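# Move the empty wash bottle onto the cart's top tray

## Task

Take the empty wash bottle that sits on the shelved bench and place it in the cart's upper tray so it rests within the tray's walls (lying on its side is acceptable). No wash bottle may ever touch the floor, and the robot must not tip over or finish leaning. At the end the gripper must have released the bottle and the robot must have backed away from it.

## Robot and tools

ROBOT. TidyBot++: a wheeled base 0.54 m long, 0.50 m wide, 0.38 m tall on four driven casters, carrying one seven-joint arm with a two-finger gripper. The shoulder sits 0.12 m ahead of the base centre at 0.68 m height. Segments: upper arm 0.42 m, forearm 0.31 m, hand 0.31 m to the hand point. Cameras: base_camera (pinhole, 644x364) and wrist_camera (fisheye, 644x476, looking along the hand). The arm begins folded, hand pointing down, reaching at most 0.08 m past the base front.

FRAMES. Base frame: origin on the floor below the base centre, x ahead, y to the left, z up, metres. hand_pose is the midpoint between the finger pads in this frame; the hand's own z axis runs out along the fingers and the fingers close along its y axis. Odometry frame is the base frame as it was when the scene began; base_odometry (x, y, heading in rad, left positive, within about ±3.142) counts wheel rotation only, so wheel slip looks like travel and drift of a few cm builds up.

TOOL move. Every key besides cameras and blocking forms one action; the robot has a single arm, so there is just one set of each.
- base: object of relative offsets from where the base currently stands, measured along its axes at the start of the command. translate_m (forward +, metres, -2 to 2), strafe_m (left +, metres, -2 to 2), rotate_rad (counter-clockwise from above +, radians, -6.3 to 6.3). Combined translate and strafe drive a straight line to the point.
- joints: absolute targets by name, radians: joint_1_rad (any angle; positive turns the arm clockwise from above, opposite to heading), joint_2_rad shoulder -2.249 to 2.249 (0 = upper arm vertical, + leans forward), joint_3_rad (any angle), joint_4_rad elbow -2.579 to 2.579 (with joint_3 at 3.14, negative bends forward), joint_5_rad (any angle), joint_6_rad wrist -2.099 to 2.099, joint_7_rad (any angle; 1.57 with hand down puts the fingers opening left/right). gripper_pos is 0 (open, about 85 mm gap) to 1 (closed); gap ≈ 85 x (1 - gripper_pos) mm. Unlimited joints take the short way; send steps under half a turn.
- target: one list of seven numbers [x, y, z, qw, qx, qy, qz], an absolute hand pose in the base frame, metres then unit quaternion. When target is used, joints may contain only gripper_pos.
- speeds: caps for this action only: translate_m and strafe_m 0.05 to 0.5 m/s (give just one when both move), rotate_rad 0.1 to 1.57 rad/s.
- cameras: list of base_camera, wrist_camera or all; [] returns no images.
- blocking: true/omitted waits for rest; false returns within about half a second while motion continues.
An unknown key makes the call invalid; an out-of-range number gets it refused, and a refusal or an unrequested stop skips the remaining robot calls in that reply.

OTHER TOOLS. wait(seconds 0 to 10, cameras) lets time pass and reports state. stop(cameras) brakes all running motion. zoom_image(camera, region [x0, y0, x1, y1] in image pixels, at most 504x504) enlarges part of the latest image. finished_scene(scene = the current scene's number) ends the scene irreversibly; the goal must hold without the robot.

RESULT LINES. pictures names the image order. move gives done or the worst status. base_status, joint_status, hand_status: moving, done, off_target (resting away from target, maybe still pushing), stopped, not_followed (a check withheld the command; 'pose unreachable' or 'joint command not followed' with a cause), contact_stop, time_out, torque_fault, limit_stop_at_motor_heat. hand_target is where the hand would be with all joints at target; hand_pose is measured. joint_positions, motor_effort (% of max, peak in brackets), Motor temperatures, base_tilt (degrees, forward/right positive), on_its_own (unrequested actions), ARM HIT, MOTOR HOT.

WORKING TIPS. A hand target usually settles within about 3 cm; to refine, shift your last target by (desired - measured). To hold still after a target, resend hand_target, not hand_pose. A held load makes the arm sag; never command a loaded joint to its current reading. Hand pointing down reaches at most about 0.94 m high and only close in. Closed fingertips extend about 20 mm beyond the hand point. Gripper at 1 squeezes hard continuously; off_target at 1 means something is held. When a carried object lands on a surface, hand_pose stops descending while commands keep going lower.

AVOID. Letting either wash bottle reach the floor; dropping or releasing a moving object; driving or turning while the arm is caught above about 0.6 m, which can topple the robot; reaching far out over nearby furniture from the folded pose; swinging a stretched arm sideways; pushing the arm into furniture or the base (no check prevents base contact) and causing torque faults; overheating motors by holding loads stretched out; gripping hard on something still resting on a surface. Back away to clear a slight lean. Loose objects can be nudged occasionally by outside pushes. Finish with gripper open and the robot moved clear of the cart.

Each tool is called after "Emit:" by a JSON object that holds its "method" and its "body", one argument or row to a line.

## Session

Emit:
{"method": "move", "body": {
  "joints": {"joint_2_rad": -0.4, "joint_4_rad": -2.3, "joint_6_rad": 0.1}
}}

Emit:
{"method": "move", "body": {
  "base": {"rotate_rad": 1.4},
  "cameras": ["wrist_camera"]
}}

Emit:
{"method": "move", "body": {
  "base": {"rotate_rad": 1.4},
  "cameras": ["wrist_camera"]
}}

Emit:
{"method": "move", "body": {
  "base": {"rotate_rad": 1.4},
  "cameras": ["wrist_camera"]
}}

Emit:
{"method": "move", "body": {
  "base": {"rotate_rad": 1.1},
  "cameras": ["wrist_camera"]
}}

Scene clock: 1.80 s.
Motor temperatures (°C): [33 35 34 32 39 45 45]
move: done
base_odometry: x=+0.000 y=+0.000 heading=+0.000
base_tilt: forward=-0.4 right=-0.4
base_status: not commanded
joint_positions: joint_1_rad=-0.008 joint_2_rad=-0.391 joint_3_rad=+3.184 joint_4_rad=-2.321 joint_5_rad=+0.018 joint_6_rad=+0.030 joint_7_rad=+1.609 gripper_pos=+0.000
joint_status: all done
motor_effort: joint_1_rad=+0(1) joint_2_rad=-7(8) joint_3_rad=+0(1) joint_4_rad=+20(20) joint_5_rad=-1(1) joint_6_rad=+8(9) joint_7_rad=+1(2)
hand_pose: x=+0.5479 y=-0.0147 z=+0.8598 quat_wxyz=(+0.019, +0.813, +0.006, +0.581) (m; base frame)
hand_target: x=+0.5560 y=-0.0152 z=+0.8970 quat_wxyz=(+0.020, +0.783, +0.005, +0.621) (m; base frame)
hand_status: not commanded
pictures: base_camera, wrist_camera

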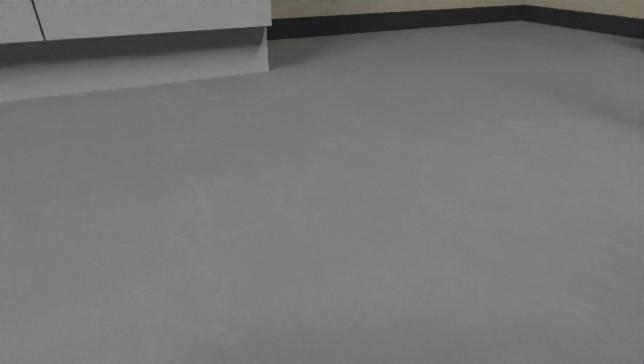

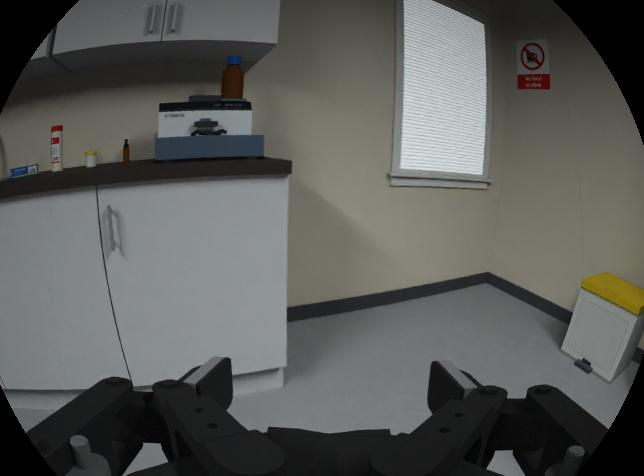

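Scene clock: 4.03 s.
Motor temperatures (°C): [33 35 34 32 39 45 45]
move: done
base_odometry: x=+0.000 y=+0.000 heading=+1.399
base_tilt: forward=-0.4 right=-0.3
base_status: done
joint_positions: joint_1_rad=-0.008 joint_2_rad=-0.391 joint_3_rad=+3.184 joint_4_rad=-2.321 joint_5_rad=+0.018 joint_6_rad=+0.034 joint_7_rad=+1.609 gripper_pos=+0.000
joint_status: not commanded
motor_effort: joint_1_rad=+0(2) joint_2_rad=-7(8) joint_3_rad=-1(2) joint_4_rad=+20(20) joint_5_rad=+0(1) joint_6_rad=+8(9) joint_7_rad=+2(2)
hand_pose: x=+0.5482 y=-0.0147 z=+0.8609 quat_wxyz=(+0.019, +0.812, +0.006, +0.583) (m; base frame)
hand_target: x=+0.5560 y=-0.0152 z=+0.8970 quat_wxyz=(+0.020, +0.783, +0.005, +0.621) (m; base frame)
hand_status: not commanded
pictures: wrist_camera

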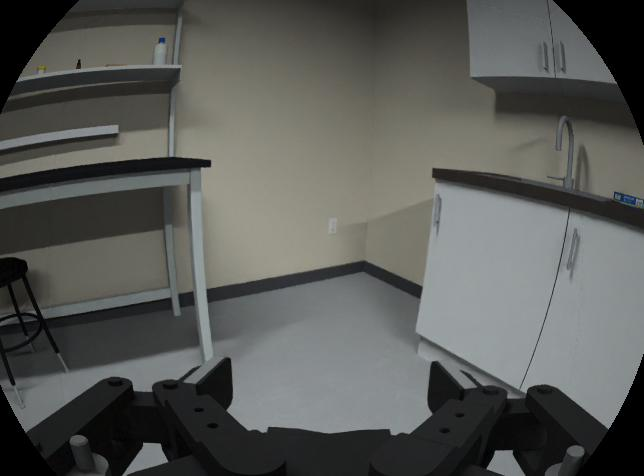

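Scene clock: 6.23 s.
Motor temperatures (°C): [33 35 34 32 39 45 45]
move: done
base_odometry: x=+0.000 y=+0.000 heading=+2.799
base_tilt: forward=-0.4 right=-0.4
base_status: done
joint_positions: joint_1_rad=-0.008 joint_2_rad=-0.391 joint_3_rad=+3.184 joint_4_rad=-2.321 joint_5_rad=+0.018 joint_6_rad=+0.034 joint_7_rad=+1.609 gripper_pos=+0.000
joint_status: not commanded
motor_effort: joint_1_rad=+0(2) joint_2_rad=-7(8) joint_3_rad=+0(3) joint_4_rad=+20(20) joint_5_rad=+0(1) joint_6_rad=+9(9) joint_7_rad=+2(2)
hand_pose: x=+0.5483 y=-0.0147 z=+0.8610 quat_wxyz=(+0.019, +0.812, +0.006, +0.583) (m; base frame)
hand_target: x=+0.5560 y=-0.0152 z=+0.8970 quat_wxyz=(+0.020, +0.783, +0.005, +0.621) (m; base frame)
hand_status: not commanded
pictures: wrist_camera

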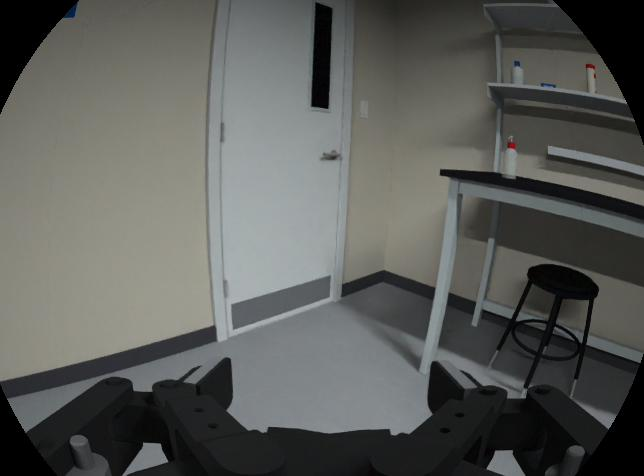

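Scene clock: 8.43 s.
Motor temperatures (°C): [33 35 34 32 39 45 45]
move: done
base_odometry: x=+0.000 y=+0.000 heading=-2.085
base_tilt: forward=-0.4 right=-0.3
base_status: done
joint_positions: joint_1_rad=-0.008 joint_2_rad=-0.391 joint_3_rad=+3.184 joint_4_rad=-2.321 joint_5_rad=+0.018 joint_6_rad=+0.034 joint_7_rad=+1.609 gripper_pos=+0.000
joint_status: not commanded
motor_effort: joint_1_rad=+0(2) joint_2_rad=-7(9) joint_3_rad=+0(3) joint_4_rad=+20(20) joint_5_rad=-1(1) joint_6_rad=+8(9) joint_7_rad=+1(2)
hand_pose: x=+0.5483 y=-0.0147 z=+0.8611 quat_wxyz=(+0.019, +0.812, +0.006, +0.583) (m; base frame)
hand_target: x=+0.5560 y=-0.0152 z=+0.8970 quat_wxyz=(+0.020, +0.783, +0.005, +0.621) (m; base frame)
hand_status: not commanded
pictures: wrist_camera

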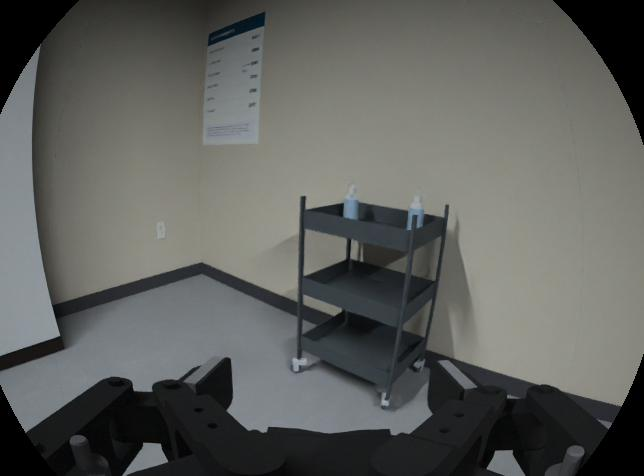

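Scene clock: 10.40 s.
Motor temperatures (°C): [33 35 34 32 39 45 45]
move: done
base_odometry: x=+0.000 y=+0.000 heading=-0.986
base_tilt: forward=-0.4 right=-0.3
base_status: done
joint_positions: joint_1_rad=-0.008 joint_2_rad=-0.391 joint_3_rad=+3.184 joint_4_rad=-2.321 joint_5_rad=+0.018 joint_6_rad=+0.035 joint_7_rad=+1.609 gripper_pos=+0.000
joint_status: not commanded
motor_effort: joint_1_rad=+0(2) joint_2_rad=-7(8) joint_3_rad=-1(2) joint_4_rad=+20(20) joint_5_rad=+0(1) joint_6_rad=+8(9) joint_7_rad=+2(2)
hand_pose: x=+0.5483 y=-0.0147 z=+0.8611 quat_wxyz=(+0.019, +0.812, +0.006, +0.583) (m; base frame)
hand_target: x=+0.5560 y=-0.0152 z=+0.8970 quat_wxyz=(+0.020, +0.783, +0.005, +0.621) (m; base frame)
hand_status: not commanded
pictures: wrist_camera

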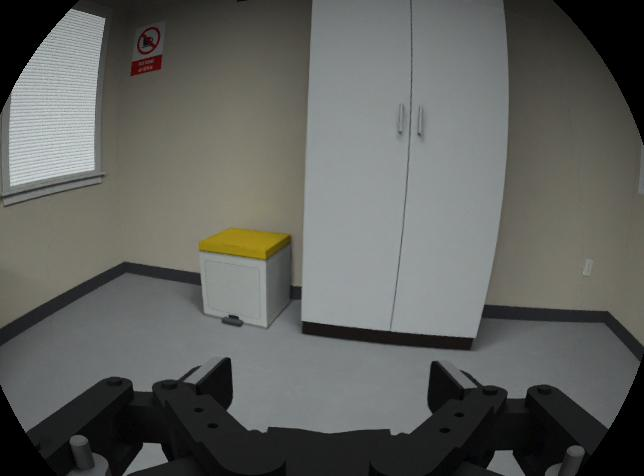

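Emit:
{"method": "move", "body": {
  "base": {"rotate_rad": -3.1},
  "cameras": ["wrist_camera"]
}}

Emit:
{"method": "zoom_image", "body": {
  "camera": "wrist_camera",
  "region": [70, 20, 560, 240]
}}

Scene clock: 21.83 s.
Motor temperatures (°C): [33 35 34 32 39 45 45]
move: done
base_odometry: x=+0.000 y=+0.000 heading=+2.198
base_tilt: forward=-0.4 right=-0.3
base_status: done
joint_positions: joint_1_rad=-0.008 joint_2_rad=-0.391 joint_3_rad=+3.184 joint_4_rad=-2.321 joint_5_rad=+0.018 joint_6_rad=+0.035 joint_7_rad=+1.609 gripper_pos=+0.000
joint_status: not commanded
motor_effort: joint_1_rad=+0(2) joint_2_rad=-7(9) joint_3_rad=-1(2) joint_4_rad=+20(20) joint_5_rad=-1(1) joint_6_rad=+8(9) joint_7_rad=+2(2)
hand_pose: x=+0.5483 y=-0.0147 z=+0.8611 quat_wxyz=(+0.019, +0.812, +0.006, +0.583) (m; base frame)
hand_target: x=+0.5560 y=-0.0152 z=+0.8970 quat_wxyz=(+0.020, +0.783, +0.005, +0.621) (m; base frame)
hand_status: not commanded
pictures: wrist_camera

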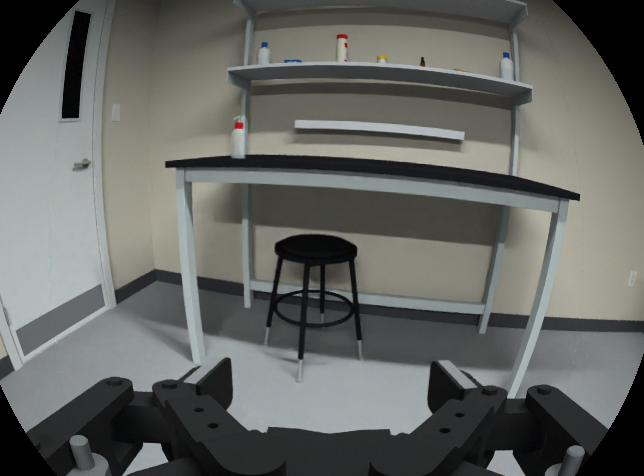

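Scaled by 1.029.

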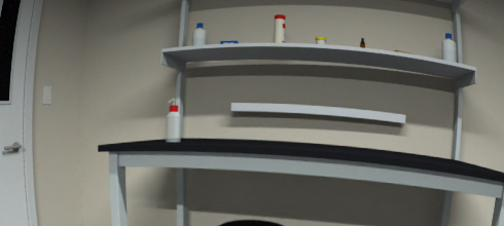

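Emit:
{"method": "move", "body": {
  "base": {"rotate_rad": -0.216},
  "cameras": []
}}

Emit:
{"method": "move", "body": {
  "base": {"strafe_m": 0.7, "translate_m": 0.4},
  "joints": {"joint_1_rad": 0.0, "joint_2_rad": 0.165, "joint_3_rad": 3.1416, "joint_4_rad": -1.667, "joint_5_rad": 0.0, "joint_6_rad": 0.365, "joint_7_rad": 1.571},
  "cameras": ["wrist_camera"]
}}

Scene clock: 34.30 s.
Motor temperatures (°C): [33 35 34 32 39 45 45]
move: done
base_odometry: x=+0.000 y=+0.000 heading=+1.983
base_tilt: forward=-0.4 right=-0.3
base_status: done
joint_positions: joint_1_rad=-0.008 joint_2_rad=-0.391 joint_3_rad=+3.184 joint_4_rad=-2.321 joint_5_rad=+0.018 joint_6_rad=+0.035 joint_7_rad=+1.609 gripper_pos=+0.000
joint_status: not commanded
motor_effort: joint_1_rad=+0(2) joint_2_rad=-7(8) joint_3_rad=-1(2) joint_4_rad=+20(20) joint_5_rad=-1(1) joint_6_rad=+9(9) joint_7_rad=+2(2)
hand_pose: x=+0.5483 y=-0.0147 z=+0.8611 quat_wxyz=(+0.019, +0.812, +0.006, +0.583) (m; base frame)
hand_target: x=+0.5560 y=-0.0152 z=+0.8970 quat_wxyz=(+0.020, +0.783, +0.005, +0.621) (m; base frame)
hand_status: not commanded
pictures: none
No camera images: "cameras" was empty.

Scene clock: 37.23 s.
Motor temperatures (°C): [33 35 34 32 39 45 45]
move: done
base_odometry: x=-0.802 y=+0.086 heading=+1.982
base_tilt: forward=-0.4 right=-0.3
base_status: done
joint_positions: joint_1_rad=-0.008 joint_2_rad=+0.169 joint_3_rad=+3.161 joint_4_rad=-1.701 joint_5_rad=+0.018 joint_6_rad=+0.298 joint_7_rad=+1.609 gripper_pos=+0.000
joint_status: all done
motor_effort: joint_1_rad=+0(2) joint_2_rad=-28(30) joint_3_rad=-1(3) joint_4_rad=+20(22) joint_5_rad=+0(1) joint_6_rad=+9(10) joint_7_rad=+2(3)
hand_pose: x=+0.8017 y=-0.0037 z=+1.0039 quat_wxyz=(+0.023, +0.707, +0.019, +0.707) (m; base frame)
hand_target: x=+0.8014 y=+0.0013 z=+1.0479 quat_wxyz=(+0.000, +0.669, +0.000, +0.743) (m; base frame)
hand_status: not commanded
pictures: wrist_camera

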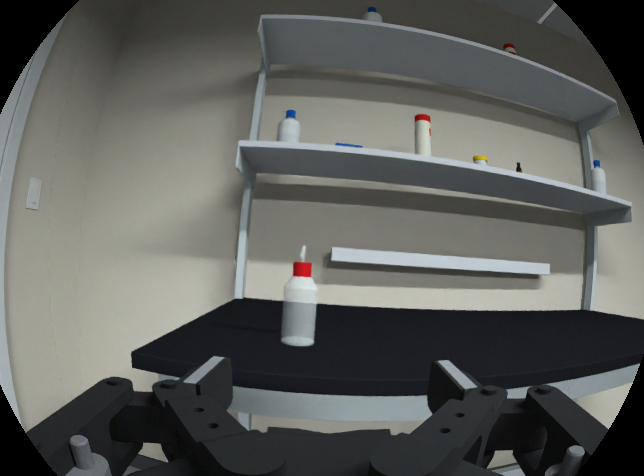

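Emit:
{"method": "move", "body": {
  "base": {"strafe_m": 0.034, "translate_m": 0.27},
  "joints": {"joint_7_rad": 1.53, "joint_2_rad": 0.18},
  "speeds": {"translate_m": 0.25},
  "cameras": ["wrist_camera"]
}}

Scene clock: 46.90 s.
Motor temperatures (°C): [33 35 34 32 39 45 45]
move: done
base_odometry: x=-0.941 y=+0.320 heading=+1.983
base_tilt: forward=-0.4 right=-0.3
base_status: done
joint_positions: joint_1_rad=-0.008 joint_2_rad=+0.188 joint_3_rad=+3.161 joint_4_rad=-1.698 joint_5_rad=+0.018 joint_6_rad=+0.301 joint_7_rad=+1.578 gripper_pos=+0.000
joint_status: all done
motor_effort: joint_1_rad=+0(1) joint_2_rad=-29(31) joint_3_rad=-1(2) joint_4_rad=+20(21) joint_5_rad=-1(1) joint_6_rad=+9(10) joint_7_rad=+2(2)
hand_pose: x=+0.8080 y=-0.0036 z=+0.9930 quat_wxyz=(+0.012, +0.712, +0.008, +0.702) (m; base frame)
hand_target: x=+0.8068 y=+0.0013 z=+1.0377 quat_wxyz=(-0.015, +0.675, -0.014, +0.738) (m; base frame)
hand_status: not commanded
pictures: wrist_camera

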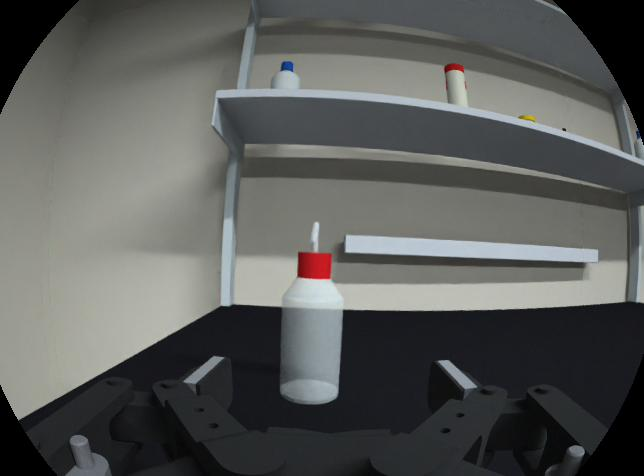

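Emit:
{"method": "move", "body": {
  "base": {"strafe_m": 0.012, "translate_m": 0.16},
  "joints": {"joint_2_rad": 0.19},
  "speeds": {"translate_m": 0.15},
  "cameras": ["wrist_camera"]
}}

Scene clock: 55.40 s.
Motor temperatures (°C): [33 35 34 33 39 45 45]
move: done
base_odometry: x=-1.016 y=+0.462 heading=+1.983
base_tilt: forward=-0.4 right=-0.3
base_status: done
joint_positions: joint_1_rad=-0.008 joint_2_rad=+0.198 joint_3_rad=+3.161 joint_4_rad=-1.697 joint_5_rad=+0.018 joint_6_rad=+0.301 joint_7_rad=+1.578 gripper_pos=+0.000
joint_status: all done
motor_effort: joint_1_rad=+1(1) joint_2_rad=-29(32) joint_3_rad=-1(2) joint_4_rad=+20(21) joint_5_rad=+0(1) joint_6_rad=+9(9) joint_7_rad=+1(2)
hand_pose: x=+0.8112 y=-0.0036 z=+0.9867 quat_wxyz=(+0.012, +0.715, +0.008, +0.699) (m; base frame)
hand_target: x=+0.8104 y=+0.0013 z=+1.0308 quat_wxyz=(-0.015, +0.679, -0.014, +0.734) (m; base frame)
hand_status: not commanded
pictures: wrist_camera

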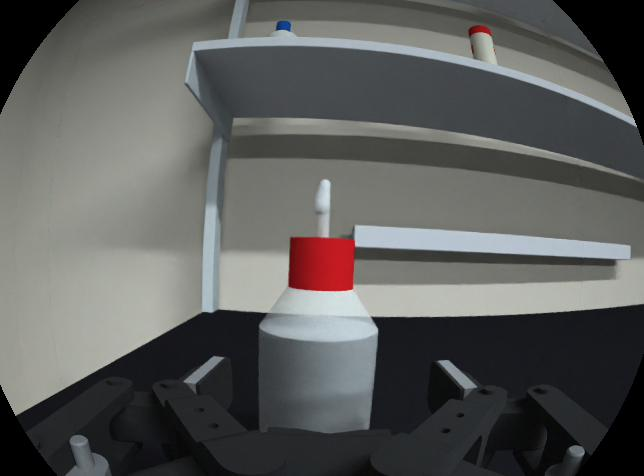

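Emit:
{"method": "move", "body": {
  "base": {"strafe_m": 0.005, "translate_m": 0.06},
  "speeds": {"translate_m": 0.12},
  "cameras": ["wrist_camera"]
}}

Emit:
{"method": "move", "body": {
  "joints": {"gripper_pos": 0.6},
  "cameras": ["wrist_camera"]
}}

Scene clock: 62.83 s.
Motor temperatures (°C): [33 36 34 33 39 45 45]
move: done
base_odometry: x=-1.045 y=+0.515 heading=+1.983
base_tilt: forward=-0.4 right=-0.3
base_status: done
joint_positions: joint_1_rad=-0.008 joint_2_rad=+0.199 joint_3_rad=+3.161 joint_4_rad=-1.696 joint_5_rad=+0.018 joint_6_rad=+0.302 joint_7_rad=+1.578 gripper_pos=+0.000
joint_status: not commanded
motor_effort: joint_1_rad=+0(1) joint_2_rad=-29(32) joint_3_rad=-1(1) joint_4_rad=+20(21) joint_5_rad=+0(1) joint_6_rad=+9(9) joint_7_rad=+1(2)
hand_pose: x=+0.8116 y=-0.0036 z=+0.9867 quat_wxyz=(+0.012, +0.715, +0.008, +0.699) (m; base frame)
hand_target: x=+0.8104 y=+0.0013 z=+1.0308 quat_wxyz=(-0.015, +0.679, -0.014, +0.734) (m; base frame)
hand_status: not commanded
pictures: wrist_camera

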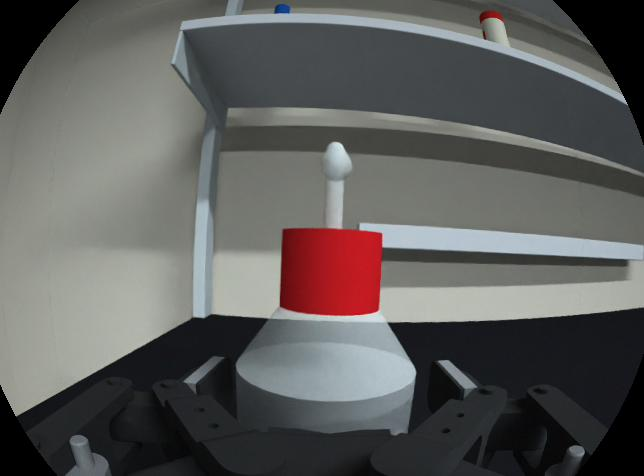

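Scene clock: 63.70 s.
Motor temperatures (°C): [33 36 34 33 39 45 45]
move: off_target
base_odometry: x=-1.045 y=+0.515 heading=+1.983
base_tilt: forward=-0.4 right=-0.3
base_status: not commanded
joint_positions: joint_1_rad=-0.008 joint_2_rad=+0.199 joint_3_rad=+3.161 joint_4_rad=-1.696 joint_5_rad=+0.018 joint_6_rad=+0.302 joint_7_rad=+1.578 gripper_pos=+0.366
joint_status: gripper_pos off_target (ended at +0.366, target +0.600)
motor_effort: joint_1_rad=+0(1) joint_2_rad=-30(30) joint_3_rad=-1(1) joint_4_rad=+20(21) joint_5_rad=-1(1) joint_6_rad=+9(9) joint_7_rad=+1(2)
hand_pose: x=+0.8116 y=-0.0036 z=+0.9868 quat_wxyz=(+0.012, +0.715, +0.008, +0.699) (m; base frame)
hand_target: x=+0.8104 y=+0.0013 z=+1.0308 quat_wxyz=(-0.015, +0.679, -0.014, +0.734) (m; base frame)
hand_status: not commanded
pictures: wrist_camera

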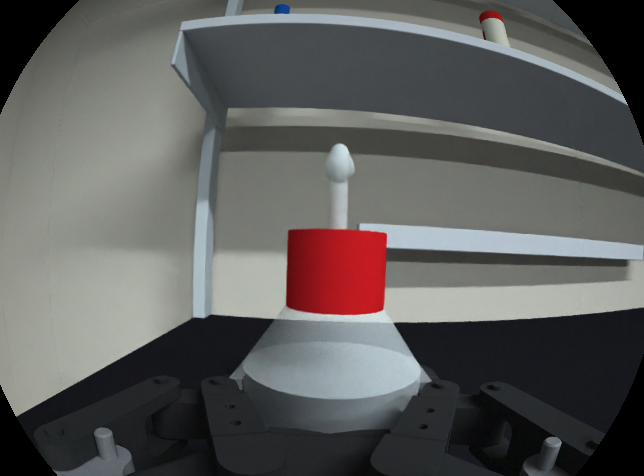

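Emit:
{"method": "move", "body": {
  "joints": {"joint_4_rad": -1.467, "joint_6_rad": 0.165},
  "cameras": []
}}

Emit:
{"method": "move", "body": {
  "base": {"translate_m": -0.5},
  "speeds": {"translate_m": 0.35},
  "cameras": ["wrist_camera"]
}}

Emit:
{"method": "move", "body": {
  "base": {"translate_m": -1.2, "strafe_m": -0.175},
  "joints": {"joint_2_rad": 0.29, "joint_4_rad": -1.028, "joint_6_rad": -1.824},
  "cameras": ["wrist_camera"]
}}

Emit:
{"method": "move", "body": {
  "base": {"rotate_rad": 1.624},
  "speeds": {"rotate_rad": 0.8}
}}

Scene clock: 88.13 s.
Motor temperatures (°C): [33 36 34 33 39 45 45]
move: done
base_odometry: x=-1.045 y=+0.515 heading=+1.983
base_tilt: forward=-0.3 right=-0.3
base_status: not commanded
joint_positions: joint_1_rad=-0.008 joint_2_rad=+0.199 joint_3_rad=+3.161 joint_4_rad=-1.499 joint_5_rad=+0.018 joint_6_rad=+0.244 joint_7_rad=+1.578 gripper_pos=+0.366
joint_status: all done
motor_effort: joint_1_rad=+0(1) joint_2_rad=-30(31) joint_3_rad=-1(1) joint_4_rad=+21(22) joint_5_rad=+0(1) joint_6_rad=+9(11) joint_7_rad=+1(2)
hand_pose: x=+0.8234 y=-0.0036 z=+1.0906 quat_wxyz=(+0.013, +0.665, +0.008, +0.747) (m; base frame)
hand_target: x=+0.8220 y=+0.0013 z=+1.0924 quat_wxyz=(-0.015, +0.679, -0.014, +0.734) (m; base frame)
hand_status: not commanded
pictures: none
No camera images: "cameras" was empty.

Scene clock: 90.63 s.
Motor temperatures (°C): [33 36 34 33 39 45 45]
move: done
base_odometry: x=-0.845 y=+0.057 heading=+1.983
base_tilt: forward=-0.4 right=-0.3
base_status: done
joint_positions: joint_1_rad=-0.008 joint_2_rad=+0.198 joint_3_rad=+3.161 joint_4_rad=-1.498 joint_5_rad=+0.018 joint_6_rad=+0.241 joint_7_rad=+1.578 gripper_pos=+0.366
joint_status: not commanded
motor_effort: joint_1_rad=+0(3) joint_2_rad=-30(34) joint_3_rad=+0(3) joint_4_rad=+21(22) joint_5_rad=+0(1) joint_6_rad=+9(10) joint_7_rad=+2(2)
hand_pose: x=+0.8232 y=-0.0033 z=+1.0908 quat_wxyz=(+0.013, +0.665, +0.008, +0.747) (m; base frame)
hand_target: x=+0.8220 y=+0.0013 z=+1.0924 quat_wxyz=(-0.015, +0.679, -0.014, +0.734) (m; base frame)
hand_status: not commanded
pictures: wrist_camera

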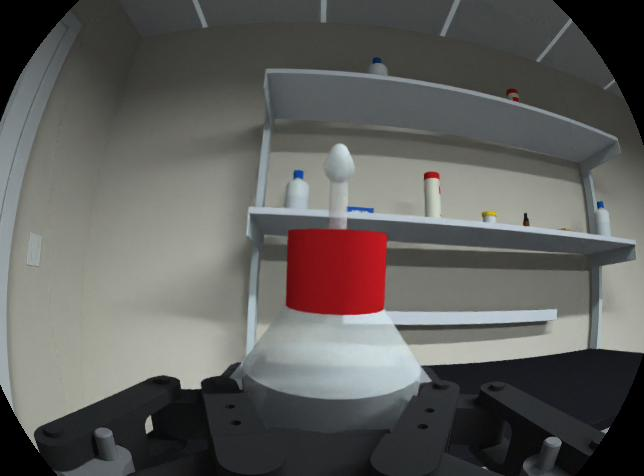

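Scene clock: 94.23 s.
Motor temperatures (°C): [33 36 34 33 39 45 45]
move: done
base_odometry: x=-0.204 y=-0.973 heading=+1.983
base_tilt: forward=-0.4 right=-0.3
base_status: done
joint_positions: joint_1_rad=-0.008 joint_2_rad=+0.291 joint_3_rad=+3.161 joint_4_rad=-1.062 joint_5_rad=+0.018 joint_6_rad=-1.751 joint_7_rad=+1.578 gripper_pos=+0.366
joint_status: all done
motor_effort: joint_1_rad=+0(1) joint_2_rad=-28(35) joint_3_rad=-1(1) joint_4_rad=+16(22) joint_5_rad=+0(1) joint_6_rad=+1(10) joint_7_rad=+1(2)
hand_pose: x=+0.5583 y=-0.0078 z=+0.8419 quat_wxyz=(+0.012, +1.000, -0.003, +0.019) (m; base frame)
hand_target: x=+0.5436 y=+0.0013 z=+0.8523 quat_wxyz=(+0.000, +1.000, -0.020, +0.000) (m; base frame)
hand_status: not commanded
pictures: wrist_camera

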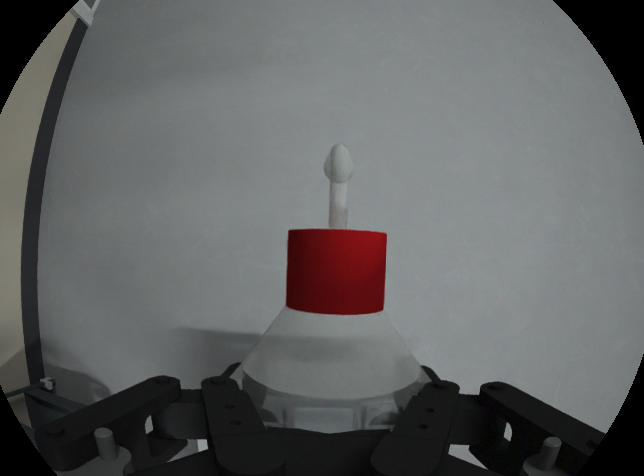

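Scene clock: 97.07 s.
Motor temperatures (°C): [33 36 34 33 39 45 45]
move: done
base_odometry: x=-0.204 y=-0.973 heading=-2.676
base_tilt: forward=-0.4 right=-0.3
base_status: done
joint_positions: joint_1_rad=-0.005 joint_2_rad=+0.292 joint_3_rad=+3.155 joint_4_rad=-1.062 joint_5_rad=+0.018 joint_6_rad=-1.751 joint_7_rad=+1.578 gripper_pos=+0.366
joint_status: not commanded
motor_effort: joint_1_rad=+0(3) joint_2_rad=-28(29) joint_3_rad=-2(4) joint_4_rad=+16(16) joint_5_rad=+0(1) joint_6_rad=+1(1) joint_7_rad=+1(3)
hand_pose: x=+0.5586 y=-0.0070 z=+0.8414 quat_wxyz=(+0.011, +1.000, -0.002, +0.018) (m; base frame)
hand_target: x=+0.5436 y=+0.0013 z=+0.8523 quat_wxyz=(+0.000, +1.000, -0.020, +0.000) (m; base frame)
hand_status: not commanded
pictures: base_camera, wrist_camera

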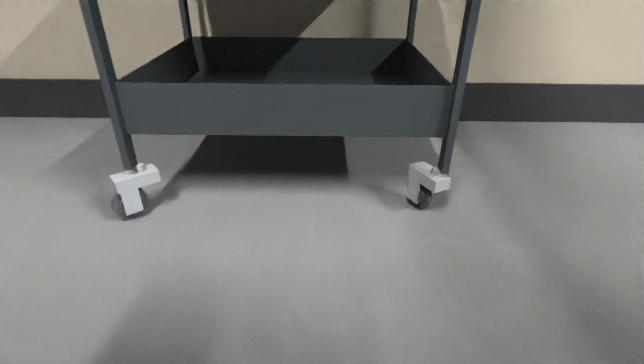

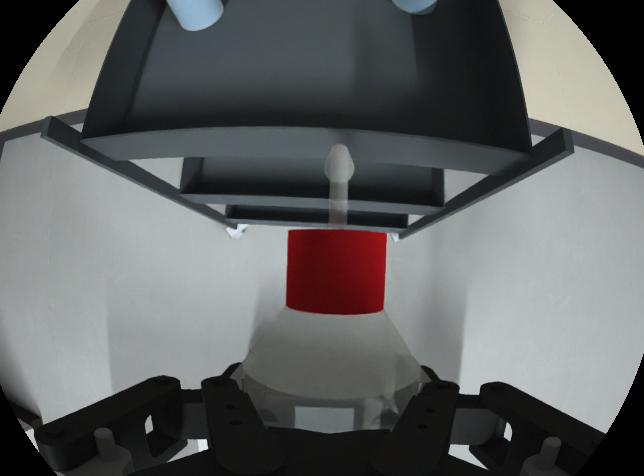

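Emit:
{"method": "move", "body": {
  "base": {"strafe_m": 0.015, "translate_m": 0.3},
  "speeds": {"translate_m": 0.2}
}}

Emit:
{"method": "move", "body": {
  "joints": {"joint_2_rad": 0.265, "joint_4_rad": -1.38, "joint_6_rad": -1.45},
  "cameras": ["wrist_camera"]
}}

Scene clock: 118.53 s.
Motor temperatures (°C): [33 36 34 33 39 45 45]
move: done
base_odometry: x=-0.465 y=-1.121 heading=-2.676
base_tilt: forward=-0.4 right=-0.3
base_status: done
joint_positions: joint_1_rad=-0.005 joint_2_rad=+0.301 joint_3_rad=+3.155 joint_4_rad=-1.061 joint_5_rad=+0.018 joint_6_rad=-1.754 joint_7_rad=+1.578 gripper_pos=+0.366
joint_status: not commanded
motor_effort: joint_1_rad=+0(1) joint_2_rad=-28(32) joint_3_rad=-1(2) joint_4_rad=+16(16) joint_5_rad=+0(1) joint_6_rad=+0(2) joint_7_rad=+1(3)
hand_pose: x=+0.5594 y=-0.0070 z=+0.8377 quat_wxyz=(+0.011, +1.000, -0.002, +0.013) (m; base frame)
hand_target: x=+0.5436 y=+0.0013 z=+0.8523 quat_wxyz=(+0.000, +1.000, -0.020, +0.000) (m; base frame)
hand_status: not commanded
pictures: base_camera, wrist_camera

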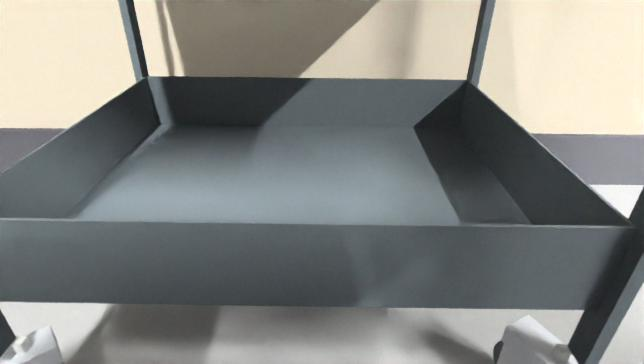

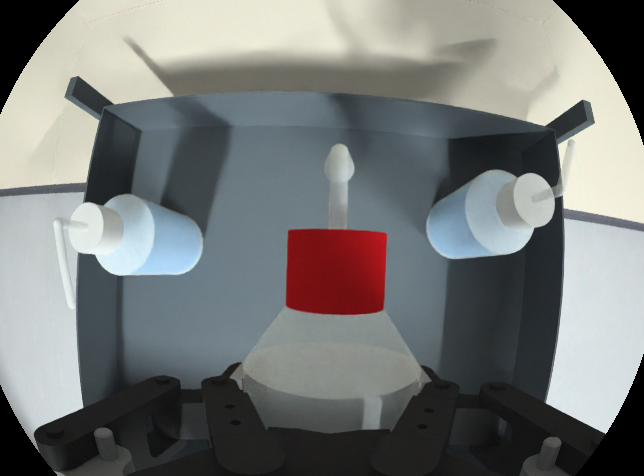

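Scene clock: 120.00 s.
Motor temperatures (°C): [33 36 34 33 39 45 45]
move: done
base_odometry: x=-0.465 y=-1.121 heading=-2.676
base_tilt: forward=-0.4 right=-0.3
base_status: not commanded
joint_positions: joint_1_rad=-0.005 joint_2_rad=+0.288 joint_3_rad=+3.155 joint_4_rad=-1.358 joint_5_rad=+0.018 joint_6_rad=-1.527 joint_7_rad=+1.578 gripper_pos=+0.366
joint_status: all done
motor_effort: joint_1_rad=-1(1) joint_2_rad=-28(30) joint_3_rad=-1(1) joint_4_rad=+16(17) joint_5_rad=+0(1) joint_6_rad=+0(1) joint_7_rad=+2(2)
hand_pose: x=+0.5423 y=-0.0073 z=+0.7503 quat_wxyz=(+0.011, +1.000, +0.000, -0.016) (m; base frame)
hand_target: x=+0.5572 y=+0.0013 z=+0.7536 quat_wxyz=(+0.000, +1.000, -0.020, +0.023) (m; base frame)
hand_status: not commanded
pictures: wrist_camera

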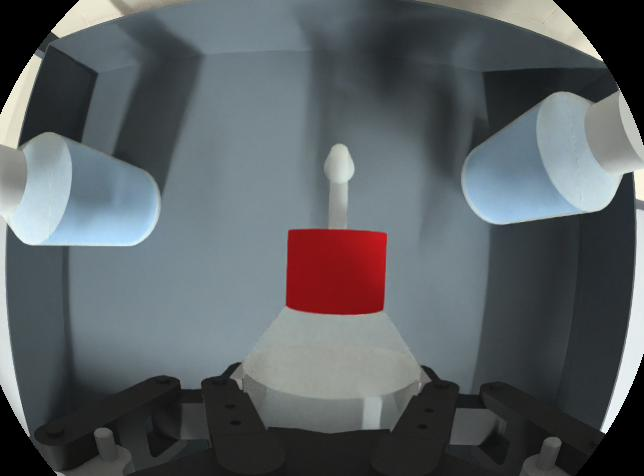

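Emit:
{"method": "move", "body": {
  "base": {"translate_m": 0.02},
  "joints": {"joint_2_rad": 0.272, "joint_4_rad": -1.54, "joint_6_rad": -1.285},
  "cameras": ["wrist_camera"]
}}

Emit:
{"method": "move", "body": {
  "joints": {"joint_2_rad": 0.287, "joint_4_rad": -1.6, "joint_6_rad": -1.22},
  "cameras": []
}}

Emit:
{"method": "move", "body": {
  "joints": {"joint_2_rad": 0.295, "joint_4_rad": -1.63, "joint_6_rad": -1.185},
  "cameras": ["wrist_camera"]
}}

Scene clock: 132.03 s.
Motor temperatures (°C): [33 36 34 33 39 45 45]
move: done
base_odometry: x=-0.483 y=-1.130 heading=-2.675
base_tilt: forward=-0.4 right=-0.3
base_status: done
joint_positions: joint_1_rad=-0.005 joint_2_rad=+0.281 joint_3_rad=+3.155 joint_4_rad=-1.520 joint_5_rad=+0.018 joint_6_rad=-1.362 joint_7_rad=+1.578 gripper_pos=+0.366
joint_status: all done
motor_effort: joint_1_rad=+0(1) joint_2_rad=-28(30) joint_3_rad=-1(1) joint_4_rad=+16(17) joint_5_rad=-1(1) joint_6_rad=+0(1) joint_7_rad=+1(2)
hand_pose: x=+0.5350 y=-0.0073 z=+0.7030 quat_wxyz=(+0.011, +1.000, +0.002, -0.011) (m; base frame)
hand_target: x=+0.5512 y=+0.0013 z=+0.7010 quat_wxyz=(+0.000, +1.000, -0.020, +0.022) (m; base frame)
hand_status: not commanded
pictures: wrist_camera

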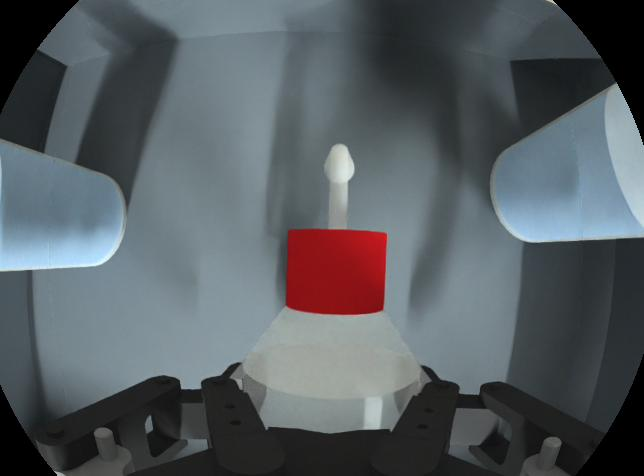

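Scene clock: 132.87 s.
Motor temperatures (°C): [33 36 34 33 39 45 45]
move: done
base_odometry: x=-0.483 y=-1.130 heading=-2.675
base_tilt: forward=-0.4 right=-0.3
base_status: not commanded
joint_positions: joint_1_rad=-0.005 joint_2_rad=+0.289 joint_3_rad=+3.155 joint_4_rad=-1.581 joint_5_rad=+0.018 joint_6_rad=-1.294 joint_7_rad=+1.578 gripper_pos=+0.366
joint_status: all done
motor_effort: joint_1_rad=+0(1) joint_2_rad=-28(29) joint_3_rad=-1(1) joint_4_rad=+15(16) joint_5_rad=+0(1) joint_6_rad=+0(1) joint_7_rad=+1(2)
hand_pose: x=+0.5325 y=-0.0073 z=+0.6810 quat_wxyz=(+0.011, +1.000, +0.002, -0.011) (m; base frame)
hand_target: x=+0.5476 y=+0.0013 z=+0.6765 quat_wxyz=(+0.000, +1.000, -0.020, +0.017) (m; base frame)
hand_status: not commanded
pictures: none
No camera images: "cameras" was empty.

Scene clock: 133.50 s.
Motor temperatures (°C): [33 36 34 33 39 45 45]
move: done
base_odometry: x=-0.483 y=-1.130 heading=-2.675
base_tilt: forward=-0.4 right=-0.3
base_status: not commanded
joint_positions: joint_1_rad=-0.005 joint_2_rad=+0.291 joint_3_rad=+3.155 joint_4_rad=-1.609 joint_5_rad=+0.018 joint_6_rad=-1.257 joint_7_rad=+1.578 gripper_pos=+0.366
joint_status: all done
motor_effort: joint_1_rad=+1(1) joint_2_rad=-25(28) joint_3_rad=-1(2) joint_4_rad=+14(16) joint_5_rad=+0(1) joint_6_rad=+0(1) joint_7_rad=+2(2)
hand_pose: x=+0.5325 y=-0.0073 z=+0.6719 quat_wxyz=(+0.010, +1.000, +0.003, -0.008) (m; base frame)
hand_target: x=+0.5460 y=+0.0013 z=+0.6642 quat_wxyz=(+0.000, +1.000, -0.020, +0.016) (m; base frame)
hand_status: not commanded
pictures: wrist_camera

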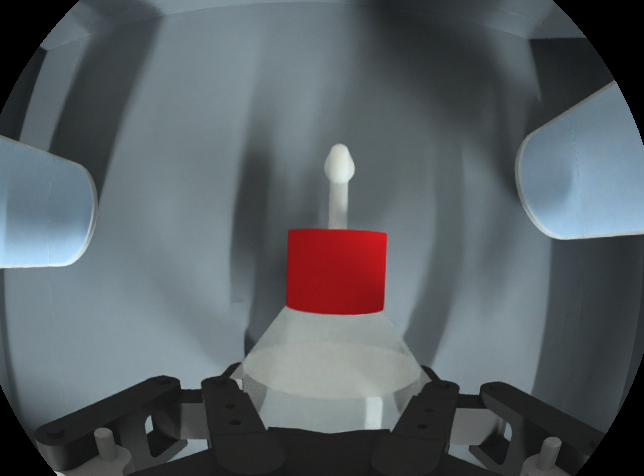

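Contact (effort shift). Release and withdraw.

Emit:
{"method": "move", "body": {
  "joints": {"gripper_pos": 0.1},
  "cameras": []
}}

Emit:
{"method": "move", "body": {
  "joints": {"joint_2_rad": 0.27, "joint_4_rad": -1.38, "joint_6_rad": -1.45},
  "cameras": []
}}

Emit:
{"method": "move", "body": {
  "joints": {"joint_2_rad": 0.29, "joint_4_rad": -1.028, "joint_6_rad": -1.75},
  "cameras": ["wrist_camera"]
}}

Emit:
{"method": "move", "body": {
  "base": {"translate_m": -0.3},
  "cameras": ["wrist_camera"]
}}

Scene clock: 141.63 s.
Motor temperatures (°C): [33 36 34 33 39 45 45]
move: done
base_odometry: x=-0.483 y=-1.130 heading=-2.675
base_tilt: forward=-0.4 right=-0.3
base_status: not commanded
joint_positions: joint_1_rad=-0.005 joint_2_rad=+0.294 joint_3_rad=+3.155 joint_4_rad=-1.610 joint_5_rad=+0.018 joint_6_rad=-1.257 joint_7_rad=+1.578 gripper_pos=+0.100
joint_status: all done
motor_effort: joint_1_rad=-1(1) joint_2_rad=-28(28) joint_3_rad=-1(2) joint_4_rad=+15(15) joint_5_rad=-1(1) joint_6_rad=+0(1) joint_7_rad=+2(2)
hand_pose: x=+0.5324 y=-0.0073 z=+0.6707 quat_wxyz=(+0.010, +1.000, +0.003, -0.009) (m; base frame)
hand_target: x=+0.5460 y=+0.0013 z=+0.6642 quat_wxyz=(+0.000, +1.000, -0.020, +0.016) (m; base frame)
hand_status: not commanded
pictures: none
No camera images: "cameras" was empty.

Scene clock: 142.93 s.
Motor temperatures (°C): [33 36 34 33 39 45 45]
move: done
base_odometry: x=-0.483 y=-1.130 heading=-2.675
base_tilt: forward=-0.4 right=-0.3
base_status: not commanded
joint_positions: joint_1_rad=-0.005 joint_2_rad=+0.284 joint_3_rad=+3.155 joint_4_rad=-1.410 joint_5_rad=+0.018 joint_6_rad=-1.376 joint_7_rad=+1.578 gripper_pos=+0.100
joint_status: all done
motor_effort: joint_1_rad=+1(1) joint_2_rad=-28(29) joint_3_rad=-1(1) joint_4_rad=+16(16) joint_5_rad=+0(1) joint_6_rad=+1(1) joint_7_rad=+1(2)
hand_pose: x=+0.5712 y=-0.0075 z=+0.7364 quat_wxyz=(+0.011, +0.999, +0.001, +0.036) (m; base frame)
hand_target: x=+0.5575 y=+0.0013 z=+0.7514 quat_wxyz=(+0.000, +1.000, -0.020, +0.021) (m; base frame)
hand_status: not commanded
pictures: none
No camera images: "cameras" was empty.

Scene clock: 144.43 s.
Motor temperatures (°C): [33 36 34 33 39 45 45]
move: done
base_odometry: x=-0.483 y=-1.130 heading=-2.675
base_tilt: forward=-0.4 right=-0.3
base_status: not commanded
joint_positions: joint_1_rad=-0.005 joint_2_rad=+0.285 joint_3_rad=+3.155 joint_4_rad=-1.060 joint_5_rad=+0.018 joint_6_rad=-1.671 joint_7_rad=+1.578 gripper_pos=+0.100
joint_status: all done
motor_effort: joint_1_rad=+0(1) joint_2_rad=-28(30) joint_3_rad=-1(1) joint_4_rad=+16(17) joint_5_rad=-1(1) joint_6_rad=+1(2) joint_7_rad=+1(2)
hand_pose: x=+0.5828 y=-0.0072 z=+0.8469 quat_wxyz=(+0.011, +0.998, -0.002, +0.062) (m; base frame)
hand_target: x=+0.5666 y=+0.0013 z=+0.8532 quat_wxyz=(-0.001, +0.999, -0.020, +0.037) (m; base frame)
hand_status: not commanded
pictures: wrist_camera

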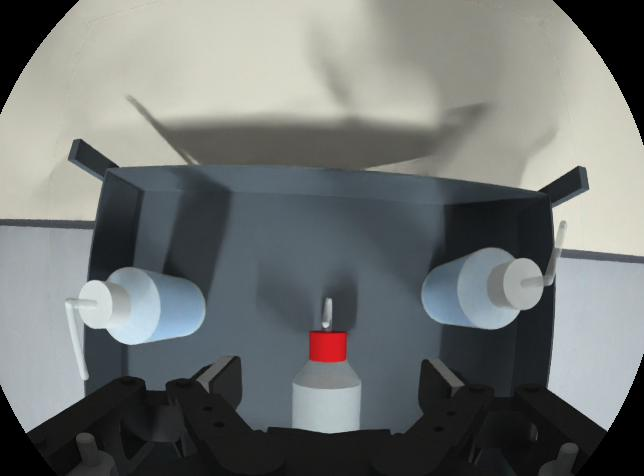

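Scene clock: 146.33 s.
Motor temperatures (°C): [33 36 34 33 39 45 45]
move: done
base_odometry: x=-0.215 y=-0.995 heading=-2.675
base_tilt: forward=-0.4 right=-0.3
base_status: done
joint_positions: joint_1_rad=-0.005 joint_2_rad=+0.291 joint_3_rad=+3.155 joint_4_rad=-1.057 joint_5_rad=+0.018 joint_6_rad=-1.681 joint_7_rad=+1.578 gripper_pos=+0.100
joint_status: not commanded
motor_effort: joint_1_rad=+0(4) joint_2_rad=-29(32) joint_3_rad=-1(4) joint_4_rad=+16(17) joint_5_rad=-1(2) joint_6_rad=+2(2) joint_7_rad=+2(2)
hand_pose: x=+0.5812 y=-0.0072 z=+0.8448 quat_wxyz=(+0.011, +0.998, -0.002, +0.056) (m; base frame)
hand_target: x=+0.5666 y=+0.0013 z=+0.8532 quat_wxyz=(-0.001, +0.999, -0.020, +0.037) (m; base frame)
hand_status: not commanded
pictures: wrist_camera

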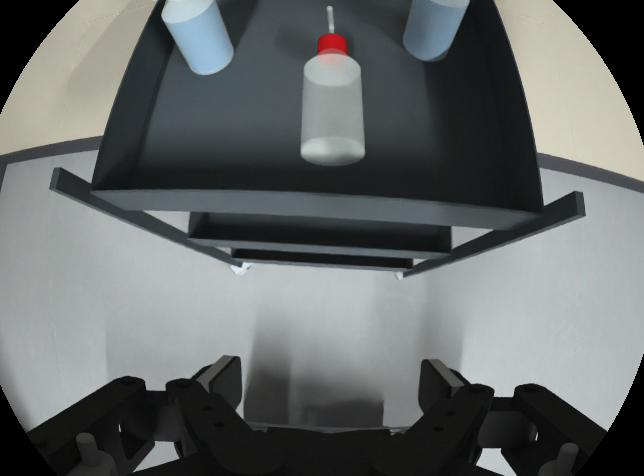

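Emit:
{"method": "finished_scene", "body": {
  "scene": 2
}}

The scene is finished: the task was done.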